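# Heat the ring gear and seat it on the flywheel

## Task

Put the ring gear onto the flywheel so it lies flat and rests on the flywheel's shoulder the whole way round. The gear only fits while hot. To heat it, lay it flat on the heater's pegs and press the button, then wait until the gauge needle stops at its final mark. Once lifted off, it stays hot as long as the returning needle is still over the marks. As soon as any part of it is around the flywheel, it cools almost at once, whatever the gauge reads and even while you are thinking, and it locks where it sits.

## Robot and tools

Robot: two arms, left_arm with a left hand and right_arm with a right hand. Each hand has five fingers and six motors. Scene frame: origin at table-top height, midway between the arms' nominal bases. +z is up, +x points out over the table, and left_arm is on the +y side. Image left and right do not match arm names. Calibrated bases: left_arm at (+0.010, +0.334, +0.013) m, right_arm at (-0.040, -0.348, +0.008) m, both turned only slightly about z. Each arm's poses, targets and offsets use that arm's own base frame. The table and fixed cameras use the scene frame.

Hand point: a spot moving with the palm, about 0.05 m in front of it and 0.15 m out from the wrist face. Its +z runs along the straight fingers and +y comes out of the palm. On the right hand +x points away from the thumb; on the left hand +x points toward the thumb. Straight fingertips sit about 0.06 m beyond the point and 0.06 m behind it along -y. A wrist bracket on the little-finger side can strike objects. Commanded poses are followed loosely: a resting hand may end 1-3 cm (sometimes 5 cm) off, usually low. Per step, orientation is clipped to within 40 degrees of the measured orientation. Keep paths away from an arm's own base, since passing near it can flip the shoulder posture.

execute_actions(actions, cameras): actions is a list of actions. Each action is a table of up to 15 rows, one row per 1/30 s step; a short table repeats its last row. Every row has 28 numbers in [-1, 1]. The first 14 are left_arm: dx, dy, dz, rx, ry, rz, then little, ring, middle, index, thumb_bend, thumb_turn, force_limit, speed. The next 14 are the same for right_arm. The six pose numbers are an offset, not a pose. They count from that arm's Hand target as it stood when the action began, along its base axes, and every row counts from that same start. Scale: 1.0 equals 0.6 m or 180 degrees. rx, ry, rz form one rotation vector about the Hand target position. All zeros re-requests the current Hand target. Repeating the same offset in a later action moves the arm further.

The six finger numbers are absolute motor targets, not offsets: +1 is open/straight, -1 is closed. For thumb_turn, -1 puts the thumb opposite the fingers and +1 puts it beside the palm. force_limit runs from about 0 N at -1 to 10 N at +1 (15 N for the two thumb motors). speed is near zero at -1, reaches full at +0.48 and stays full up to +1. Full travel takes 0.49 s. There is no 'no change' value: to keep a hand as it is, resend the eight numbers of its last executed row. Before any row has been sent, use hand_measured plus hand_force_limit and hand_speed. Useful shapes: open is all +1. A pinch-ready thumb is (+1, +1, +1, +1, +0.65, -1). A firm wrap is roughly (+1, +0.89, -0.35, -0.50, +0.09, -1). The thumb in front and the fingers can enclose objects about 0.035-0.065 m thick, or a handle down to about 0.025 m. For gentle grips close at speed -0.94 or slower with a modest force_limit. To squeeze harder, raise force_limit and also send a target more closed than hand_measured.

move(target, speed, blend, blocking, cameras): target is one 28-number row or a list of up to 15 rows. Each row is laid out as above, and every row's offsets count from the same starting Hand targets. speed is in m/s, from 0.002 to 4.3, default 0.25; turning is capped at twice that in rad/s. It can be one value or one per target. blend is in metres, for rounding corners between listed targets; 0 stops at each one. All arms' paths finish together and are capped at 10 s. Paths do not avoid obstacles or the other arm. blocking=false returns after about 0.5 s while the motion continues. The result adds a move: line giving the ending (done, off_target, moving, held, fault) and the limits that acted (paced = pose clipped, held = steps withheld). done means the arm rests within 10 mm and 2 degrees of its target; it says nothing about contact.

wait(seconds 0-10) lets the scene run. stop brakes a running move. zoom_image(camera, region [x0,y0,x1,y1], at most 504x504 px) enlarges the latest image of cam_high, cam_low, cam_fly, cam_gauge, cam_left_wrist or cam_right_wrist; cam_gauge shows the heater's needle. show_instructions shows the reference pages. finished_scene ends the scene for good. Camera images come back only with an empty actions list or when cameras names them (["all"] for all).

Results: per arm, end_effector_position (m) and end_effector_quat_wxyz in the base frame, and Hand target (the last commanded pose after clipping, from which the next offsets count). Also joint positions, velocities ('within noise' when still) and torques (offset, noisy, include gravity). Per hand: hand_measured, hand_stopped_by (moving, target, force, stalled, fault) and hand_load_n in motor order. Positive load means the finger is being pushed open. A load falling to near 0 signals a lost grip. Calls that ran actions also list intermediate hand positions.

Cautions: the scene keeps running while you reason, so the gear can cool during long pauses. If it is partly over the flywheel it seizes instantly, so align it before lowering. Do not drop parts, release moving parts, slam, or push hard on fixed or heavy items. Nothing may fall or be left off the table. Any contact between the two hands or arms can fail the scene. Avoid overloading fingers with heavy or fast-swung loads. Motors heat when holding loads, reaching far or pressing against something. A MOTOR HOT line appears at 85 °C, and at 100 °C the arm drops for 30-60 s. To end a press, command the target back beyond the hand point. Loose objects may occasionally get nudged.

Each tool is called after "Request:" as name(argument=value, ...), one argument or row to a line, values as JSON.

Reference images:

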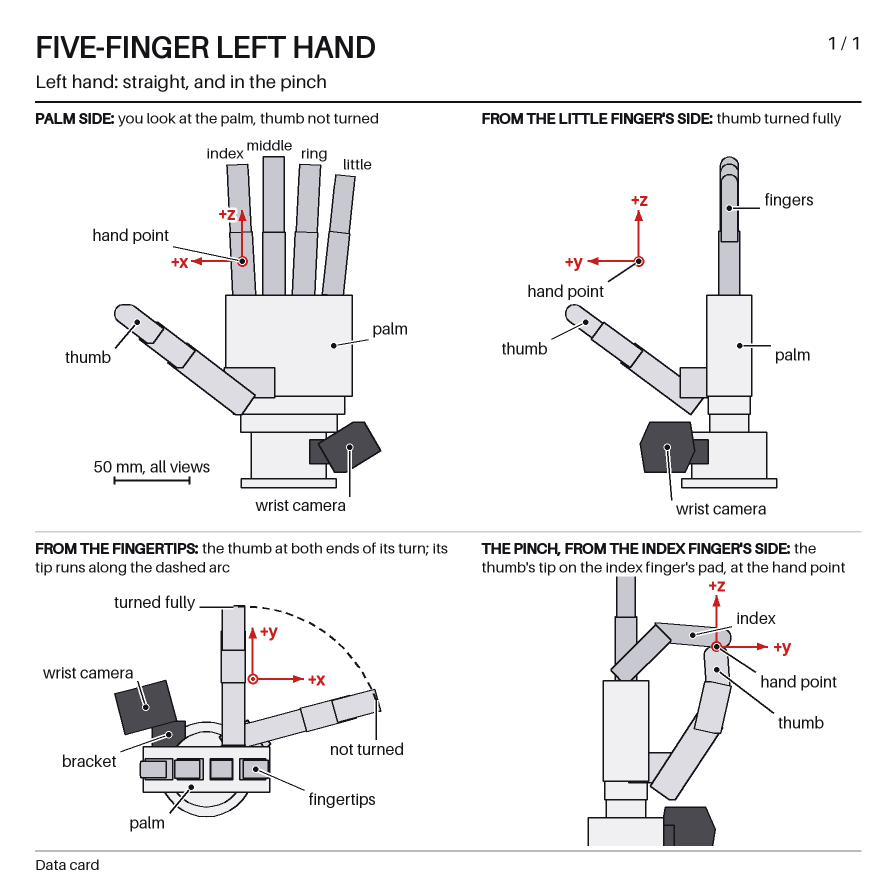

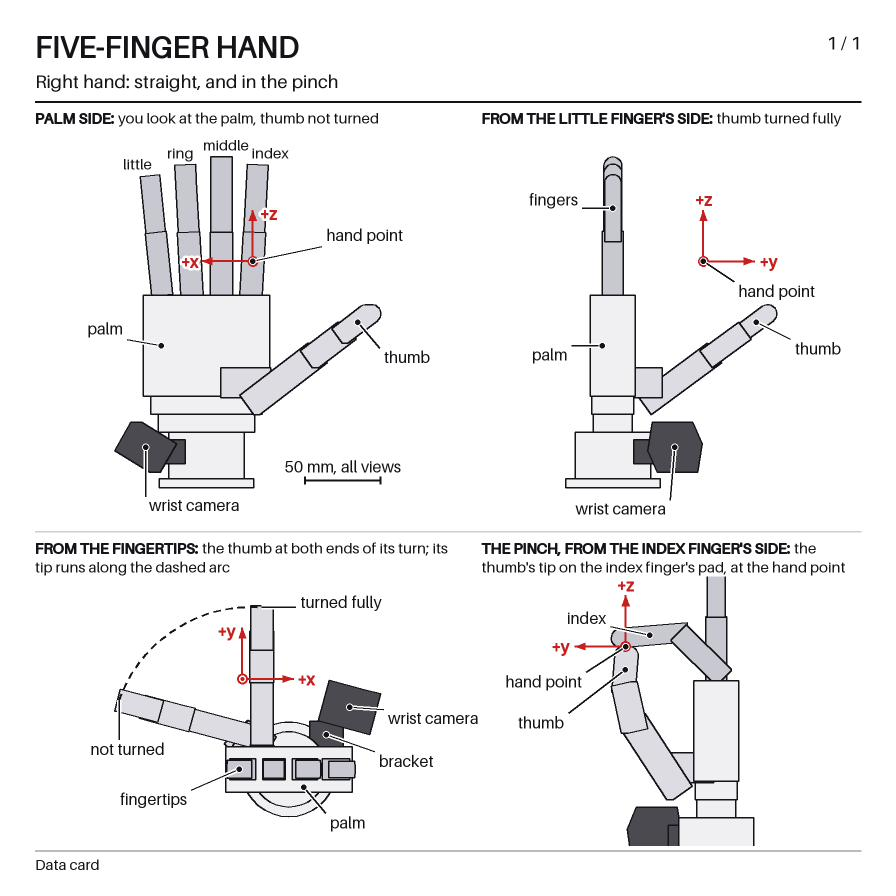

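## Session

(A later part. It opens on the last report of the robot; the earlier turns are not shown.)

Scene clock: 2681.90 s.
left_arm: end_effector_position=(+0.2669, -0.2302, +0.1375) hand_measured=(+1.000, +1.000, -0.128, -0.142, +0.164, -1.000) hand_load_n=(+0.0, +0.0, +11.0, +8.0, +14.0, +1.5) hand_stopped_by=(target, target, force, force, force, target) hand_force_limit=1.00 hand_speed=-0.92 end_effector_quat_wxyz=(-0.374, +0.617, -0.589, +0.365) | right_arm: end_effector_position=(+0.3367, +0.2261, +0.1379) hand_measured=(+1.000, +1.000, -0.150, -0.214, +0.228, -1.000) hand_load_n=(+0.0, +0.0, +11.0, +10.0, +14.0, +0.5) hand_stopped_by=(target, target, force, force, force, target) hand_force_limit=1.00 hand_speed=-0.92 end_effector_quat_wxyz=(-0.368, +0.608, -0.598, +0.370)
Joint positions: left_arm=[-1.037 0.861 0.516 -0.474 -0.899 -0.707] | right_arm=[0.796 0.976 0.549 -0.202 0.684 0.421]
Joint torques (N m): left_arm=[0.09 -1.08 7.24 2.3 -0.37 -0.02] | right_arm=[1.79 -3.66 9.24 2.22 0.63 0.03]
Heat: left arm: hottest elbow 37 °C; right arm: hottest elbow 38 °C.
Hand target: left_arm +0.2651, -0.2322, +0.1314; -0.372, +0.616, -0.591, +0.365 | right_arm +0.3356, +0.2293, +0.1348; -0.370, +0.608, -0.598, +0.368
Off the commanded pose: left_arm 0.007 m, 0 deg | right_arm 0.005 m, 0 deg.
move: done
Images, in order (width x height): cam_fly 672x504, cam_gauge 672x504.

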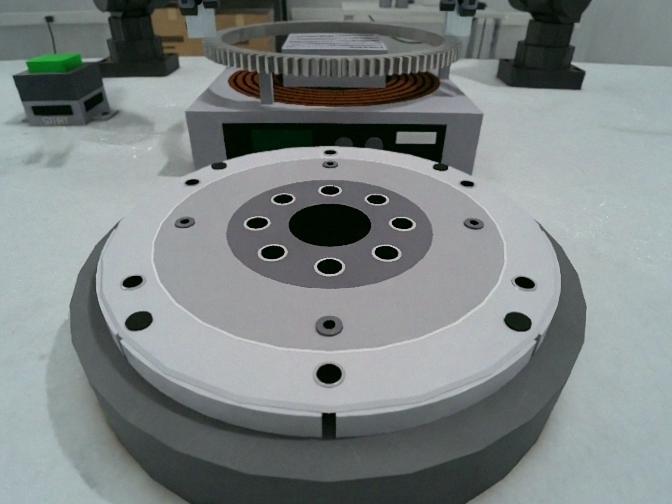

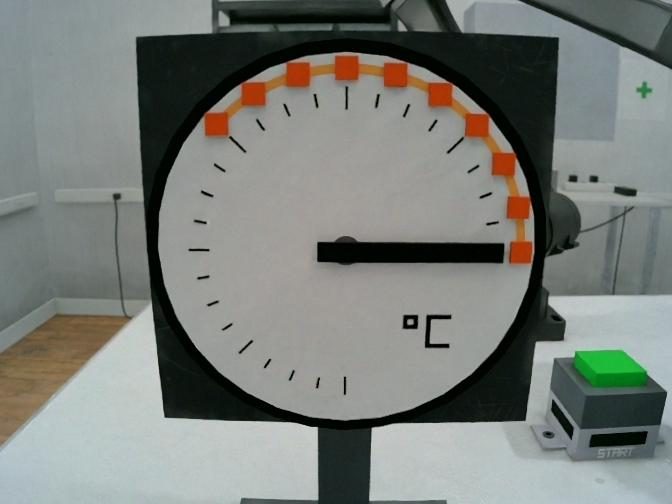

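Request:
move(
  target=[
    [0.0348,-0.0018,0.1643,0,-0.010,0,1,1,-0.6,-0.7,-0.2,-1,1.0,-0.92,0.0723,0.007,0.197,0,-0.014,0,1,1,-0.6,-0.7,-0.2,-1,1.0,-0.92],
    [0.5365,0.0047,0.1893,0,-0.0195,0,1,1,-0.6,-0.7,-0.2,-1,1.0,-0.92,0.5623,0.0045,0.2387,0,-0.028,0,1,1,-0.6,-0.7,-0.2,-1,1.0,-0.92],
    [0.4932,0.0053,0.0202,0,-0.0195,0,1,1,-0.6,-0.7,-0.2,-1,1.0,-0.92,0.5107,0.0002,0.052,0,-0.028,0,1,1,-0.6,-0.7,-0.2,-1,1.0,-0.92],
  ],
  speed=[0.12, 0.15, 0.15],
  blend=[0.02, 0.03, 0],
  cameras=["cam_fly","cam_gauge"],
)

Scene clock: 2715.60 s.
left_arm: end_effector_position=(+0.5489, -0.2229, +0.1152) hand_measured=(+1.000, +1.000, -0.128, -0.140, +0.166, -1.000) hand_load_n=(+0.0, -0.5, +7.5, +12.0, +15.0, +4.5) hand_stopped_by=(target, target, force, force, force, target) hand_force_limit=1.00 hand_speed=-0.92 end_effector_quat_wxyz=(-0.378, +0.611, -0.600, +0.352) | right_arm: end_effector_position=(+0.6222, +0.2262, +0.1136) hand_measured=(+1.000, +1.000, -0.150, -0.214, +0.228, -1.000) hand_load_n=(+0.0, +0.0, +9.0, +8.5, +16.0, -0.5) hand_stopped_by=(target, target, force, force, force, target) hand_force_limit=1.00 hand_speed=-0.92 end_effector_quat_wxyz=(-0.353, +0.626, -0.587, +0.372)
Joint positions: left_arm=[-0.458 1.522 0.928 0.052 -0.44 -0.225] | right_arm=[0.391 1.682 1.126 0.03 0.336 0.132]
Joint torques (N m): left_arm=[0.32 -11.52 8.38 4.05 -0.31 0.02] | right_arm=[1.38 -16.97 11.64 4.18 0.79 0.04]
Heat: left arm: hottest elbow 38 °C; right arm: hottest elbow 38 °C.
Hand target: left_arm +0.5609, -0.2291, +0.1435; -0.390, +0.604, -0.580, +0.384 | right_arm +0.6421, +0.2293, +0.1660; -0.396, +0.591, -0.581, +0.395
Off the commanded pose: left_arm 0.031 m, 5 deg | right_arm 0.056 m, 7 deg.
move: off_target (left_arm, right_arm)
Images, in order (width x height): cam_fly 672x504, cam_gauge 672x504.

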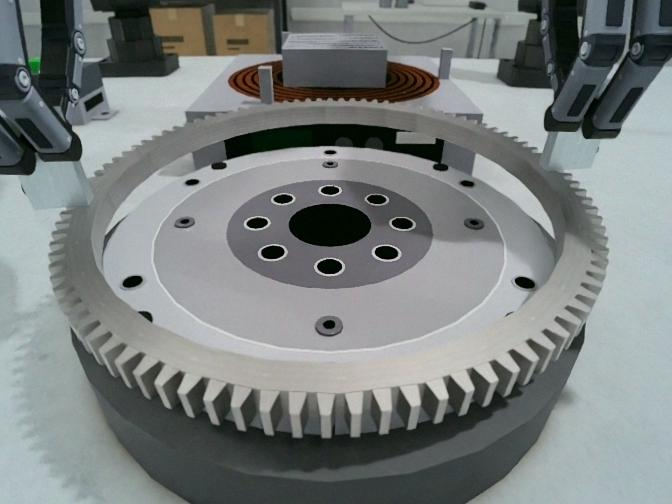

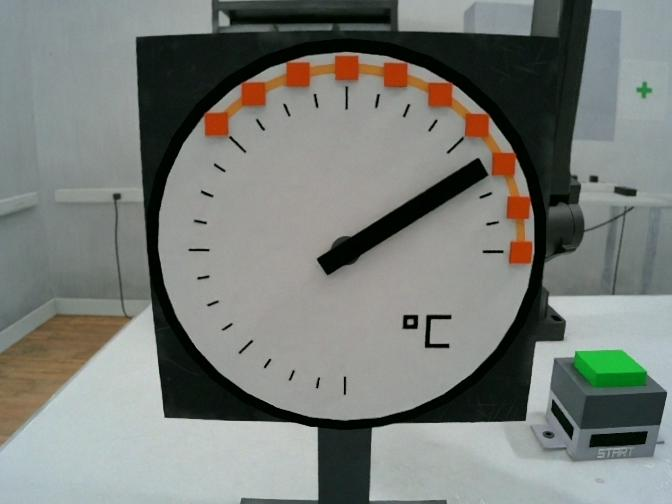

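Request:
move(
  target=[0.010,0.0013,-0.134,0,0,0,1,1,-0.6,-0.7,-0.2,-1,1.0,-0.92,0.0083,0.0013,-0.138,0,0,0,1,1,-0.6,-0.7,-0.2,-1,1.0,-0.92],
  speed=0.13,
  cameras=["cam_fly","cam_gauge"],
)

Scene clock: 2722.27 s.
left_arm: end_effector_position=(+0.5543, -0.2294, +0.0809) hand_measured=(+1.000, +1.000, -0.128, -0.142, +0.166, -1.000) hand_load_n=(+0.0, +0.0, +6.0, +0.0, +12.5, +0.5) hand_stopped_by=(target, target, force, force, force, target) hand_force_limit=1.00 hand_speed=-0.92 end_effector_quat_wxyz=(-0.389, +0.600, -0.585, +0.383) | right_arm: end_effector_position=(+0.6304, +0.2274, +0.0951) hand_measured=(+1.000, +1.000, -0.150, -0.214, +0.230, -1.000) hand_load_n=(+0.0, +0.0, +7.0, +6.0, +14.0, -1.5) hand_stopped_by=(target, target, force, force, force, target) hand_force_limit=1.00 hand_speed=-0.92 end_effector_quat_wxyz=(-0.387, +0.604, -0.575, +0.393)
Joint positions: left_arm=[-0.466 1.602 0.855 0.284 -0.442 -0.215] | right_arm=[0.392 1.725 1.059 0.237 0.345 0.12]
Joint torques (N m): left_arm=[1.55 -5.77 7.62 4.14 0.08 -0.04] | right_arm=[1.03 -9.7 10.76 4.37 0.28 0.12]
Heat: left arm: hottest elbow 38 °C; right arm: hottest elbow 38 °C.
Hand target: left_arm +0.5670, -0.2283, +0.0633; -0.390, +0.604, -0.579, +0.384 | right_arm +0.6470, +0.2303, +0.0832; -0.396, +0.591, -0.581, +0.395
Off the commanded pose: left_arm 0.022 m, 1 deg | right_arm 0.021 m, 2 deg.
move: off_target (left_arm, right_arm)
Images, in order (width x height): cam_fly 672x504, cam_gauge 672x504.

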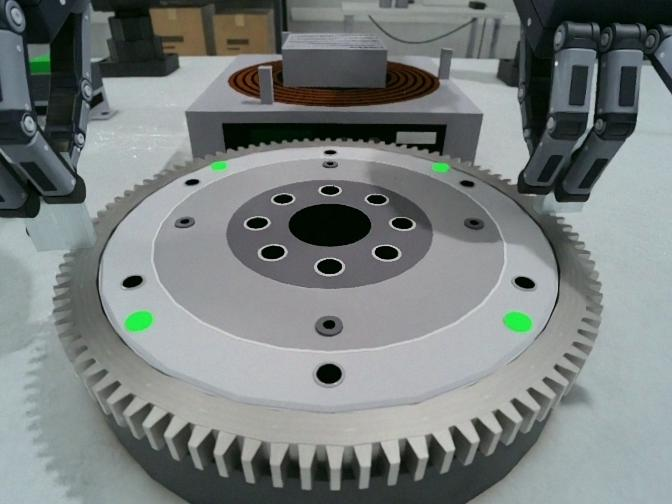

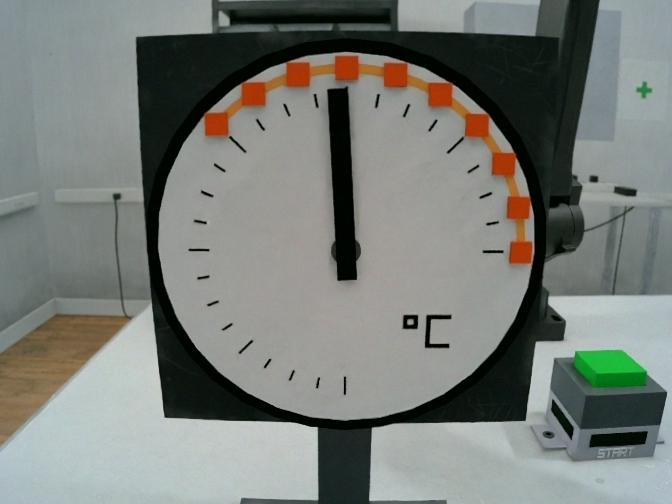

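Request:
zoom_image(
  camera="cam_fly",
  region=[20, 120, 340, 500],
)

Request:
zoom_image(
  camera="cam_fly",
  region=[330, 120, 650, 500],
)

Scaled by 1.326.

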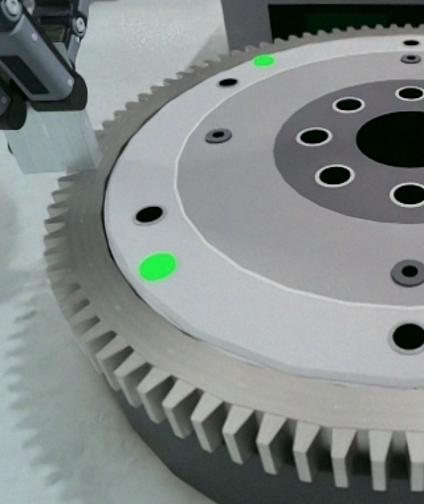

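Scaled by 1.326.

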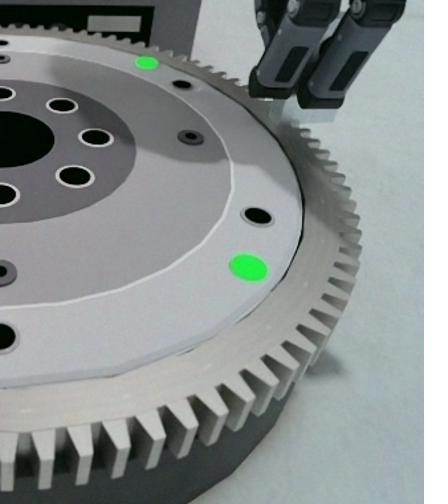

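Request:
move(
  target=[0,0,0.03,0,0,0,1,1,-0.6,-0.7,-0.2,-1,1.0,-0.92,0,0,0.04,0,0,0,1,1,-0.6,-0.7,-0.2,-1,1.0,-0.92],
  speed=0.08,
  cameras=["all"],
)

Scene clock: 2734.73 s.
left_arm: end_effector_position=(+0.5535, -0.2295, +0.0805) hand_measured=(+1.000, +1.000, -0.128, -0.142, +0.166, -1.000) hand_load_n=(+0.0, +0.0, +7.0, +0.0, +11.5, +0.0) hand_stopped_by=(target, target, force, force, force, target) hand_force_limit=1.00 hand_speed=-0.92 end_effector_quat_wxyz=(-0.389, +0.600, -0.585, +0.382) | right_arm: end_effector_position=(+0.6293, +0.2270, +0.0943) hand_measured=(+1.000, +1.000, -0.150, -0.214, +0.230, -1.000) hand_load_n=(+0.0, +0.0, +8.5, +7.5, +13.0, -1.0) hand_stopped_by=(target, target, force, force, force, target) hand_force_limit=1.00 hand_speed=-0.92 end_effector_quat_wxyz=(-0.385, +0.605, -0.576, +0.392)
Joint positions: left_arm=[-0.466 1.601 0.854 0.282 -0.442 -0.215] | right_arm=[0.392 1.724 1.059 0.23 0.345 0.12]
Joint torques (N m): left_arm=[1.67 -8.41 9.03 2.28 0.09 -0.04] | right_arm=[0.91 -12.63 12.81 1.89 0.26 0.14]
Heat: left arm: hottest elbow 38 °C; right arm: hottest elbow 38 °C.
Hand target: left_arm +0.5670, -0.2284, +0.0812; -0.390, +0.604, -0.579, +0.384 | right_arm +0.6470, +0.2303, +0.1072; -0.396, +0.591, -0.581, +0.395
Off the commanded pose: left_arm 0.014 m, 1 deg | right_arm 0.022 m, 2 deg.
move: off_target (left_arm, right_arm)

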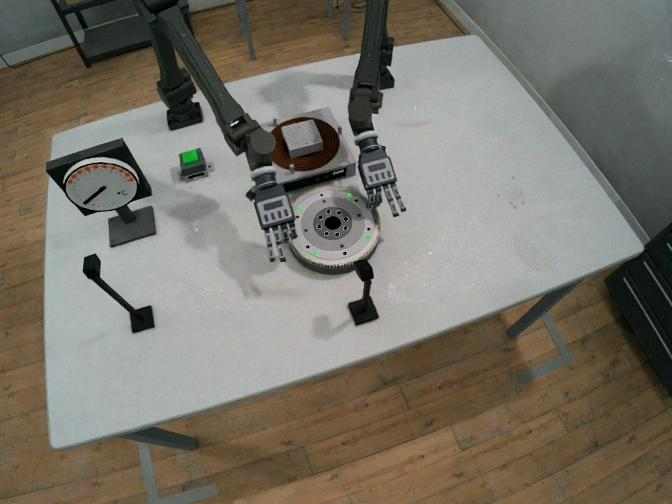

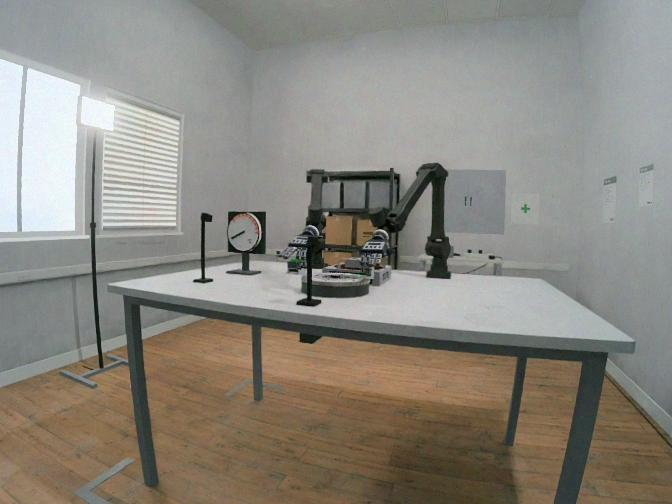

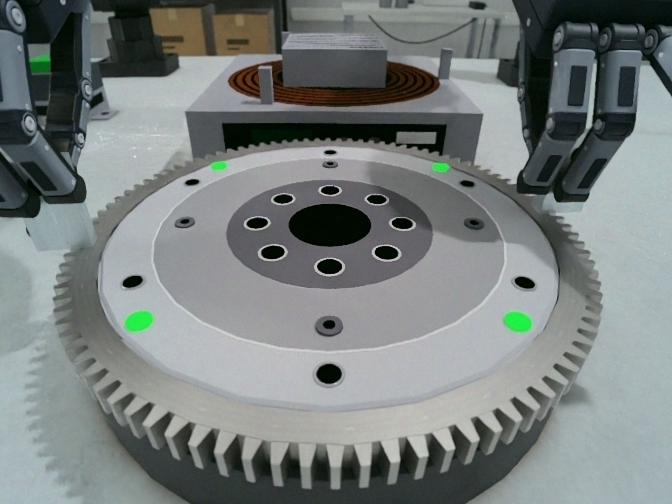

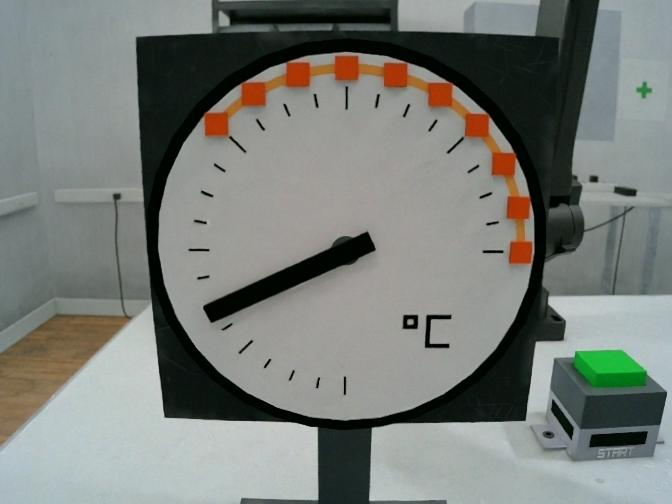

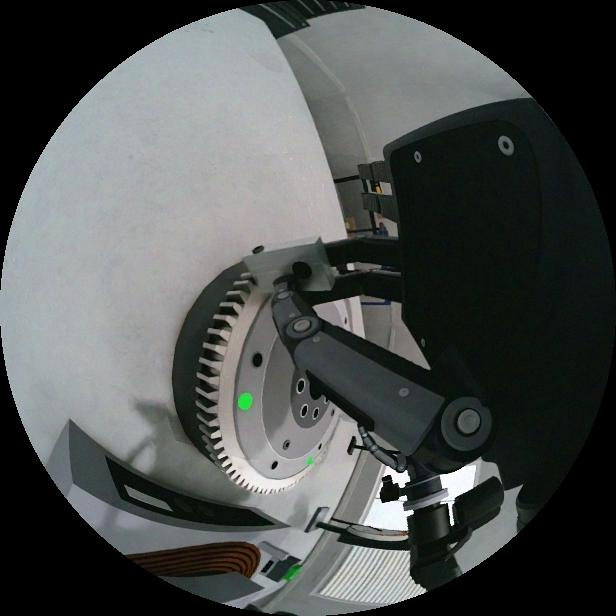

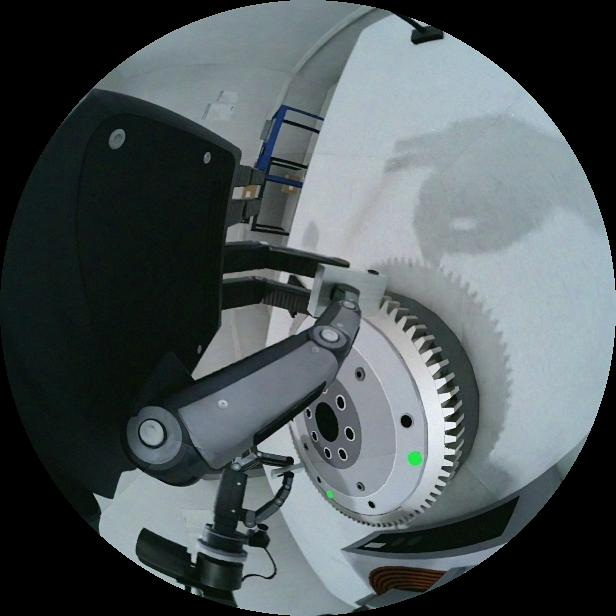

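Request:
move(
  target=[0,0,0,0,0,0,1,1,0.1,0.1,0.65,-1,-0.3,-0.6,0,0,0,0,0,0,1,1,0.1,0.1,0.65,-1,-0.3,-0.6],
  cameras=["cam_fly","cam_left_wrist","cam_right_wrist"],
)

Scene clock: 2745.93 s.
left_arm: end_effector_position=(+0.5542, -0.2274, +0.0792) hand_measured=(+1.000, +1.000, +0.100, +0.100, +0.650, -1.000) hand_load_n=(+0.0, +0.5, +0.0, +0.0, +0.0, +0.0) hand_stopped_by=(target, target, target, target, target, target) hand_force_limit=-0.30 hand_speed=-0.60 end_effector_quat_wxyz=(-0.388, +0.601, -0.586, +0.381) | right_arm: end_effector_position=(+0.6287, +0.2273, +0.0927) hand_measured=(+1.000, +1.000, +0.100, +0.100, +0.650, -1.000) hand_load_n=(+0.0, +0.0, +0.0, +0.0, +0.0, +0.0) hand_stopped_by=(target, target, target, target, target, target) hand_force_limit=-0.30 hand_speed=-0.60 end_effector_quat_wxyz=(-0.384, +0.604, -0.580, +0.389)
Joint positions: left_arm=[-0.461 1.603 0.854 0.281 -0.437 -0.215] | right_arm=[0.392 1.725 1.059 0.225 0.345 0.131]
Joint torques (N m): left_arm=[1.14 -8.41 9.05 2.33 -0.11 -0.04] | right_arm=[1.03 -12.81 12.77 2.14 0.28 0.04]
Heat: left arm: hottest elbow 38 °C; right arm: hottest elbow 38 °C.
Hand target: left_arm +0.5671, -0.2282, +0.0811; -0.390, +0.604, -0.579, +0.384 | right_arm +0.6471, +0.2302, +0.1072; -0.396, +0.591, -0.581, +0.395
Off the commanded pose: left_arm 0.013 m, 1 deg | right_arm 0.024 m, 2 deg.
move: off_target (left_arm, right_arm)
Images, in order (width x height): cam_fly 672x504, cam_left_wrist 616x616, cam_right_wrist 616x616.

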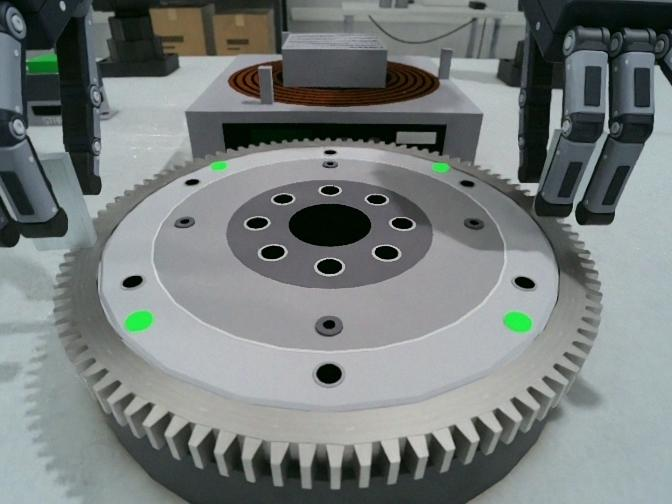

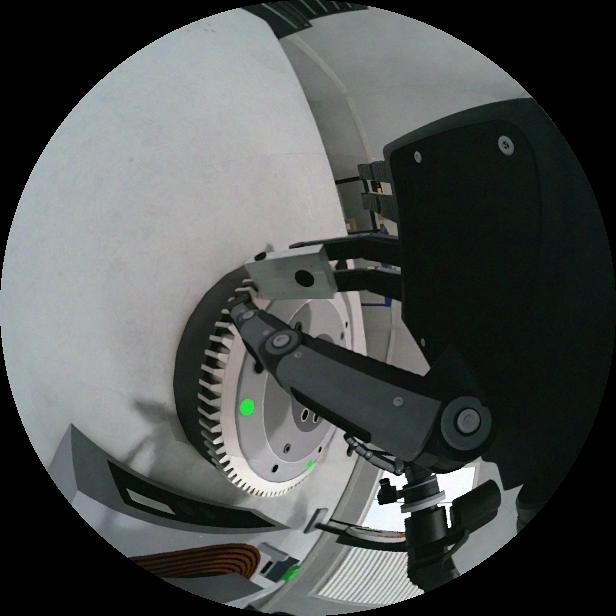

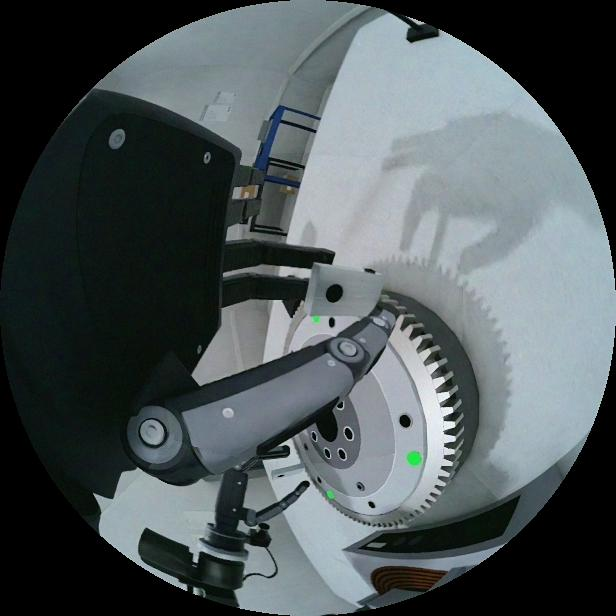

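Request:
move(
  target=[
    [0.012,0.0,0.12,0,0,0,1,1,0.1,0.1,0.65,-1,-0.3,-0.6,0.015,0.0,0.14,0,0,0,1,1,0.1,0.1,0.65,-1,-0.3,-0.6],
    [0.02,0.005,0.25,0,0,0,1,1,0.1,0.1,0.65,-1,-0.3,-0.6,0.02,-0.005,0.27,0,0,0,1,1,0.1,0.1,0.65,-1,-0.3,-0.6],
  ],
  speed=[0.08,0.12],
  blend=[0.02,0],
  cameras=["cam_fly"],
)

Scene clock: 2760.70 s.
left_arm: end_effector_position=(+0.5654, -0.2247, +0.2041) hand_measured=(+1.000, +1.000, +0.100, +0.100, +0.650, -1.000) hand_load_n=(+0.0, -0.5, +0.0, +0.0, +0.0, +0.0) hand_stopped_by=(target, target, target, target, target, target) hand_force_limit=-0.30 hand_speed=-0.60 end_effector_quat_wxyz=(-0.383, +0.606, -0.590, +0.370) | right_arm: end_effector_position=(+0.6396, +0.2277, +0.2224) hand_measured=(+1.000, +1.000, +0.100, +0.100, +0.650, -1.000) hand_load_n=(+0.0, +0.0, +0.0, +0.0, +0.5, +0.0) hand_stopped_by=(target, target, target, target, target, target) hand_force_limit=-0.30 hand_speed=-0.60 end_effector_quat_wxyz=(-0.369, +0.613, -0.585, +0.382)
Joint positions: left_arm=[-0.445 1.437 1.07 -0.127 -0.426 -0.215] | right_arm=[0.384 1.595 1.301 -0.187 0.338 0.131]
Joint torques (N m): left_arm=[1.2 -10.05 12.08 1.72 0.01 0.06] | right_arm=[0.67 -14.39 16.62 1.69 0.08 -0.01]
Heat: left arm: hottest elbow 38 °C; right arm: hottest elbow 39 °C.
Hand target: left_arm +0.5790, -0.2252, +0.2313; -0.390, +0.604, -0.579, +0.384 | right_arm +0.6589, +0.2273, +0.2691; -0.396, +0.591, -0.581, +0.395
Off the commanded pose: left_arm 0.030 m, 2 deg | right_arm 0.051 m, 4 deg.
move: off_target (left_arm, right_arm)
Images, in order (width x height): cam_fly 672x504.

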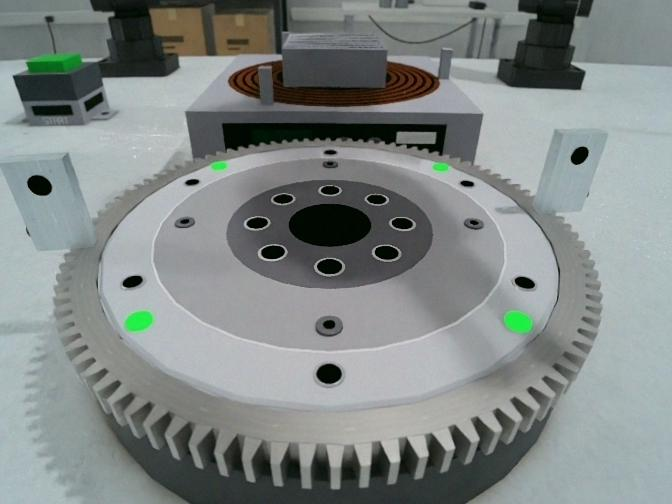

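Request:
finished_scene(
  scene=1,
)

The scene is finished: the task was done.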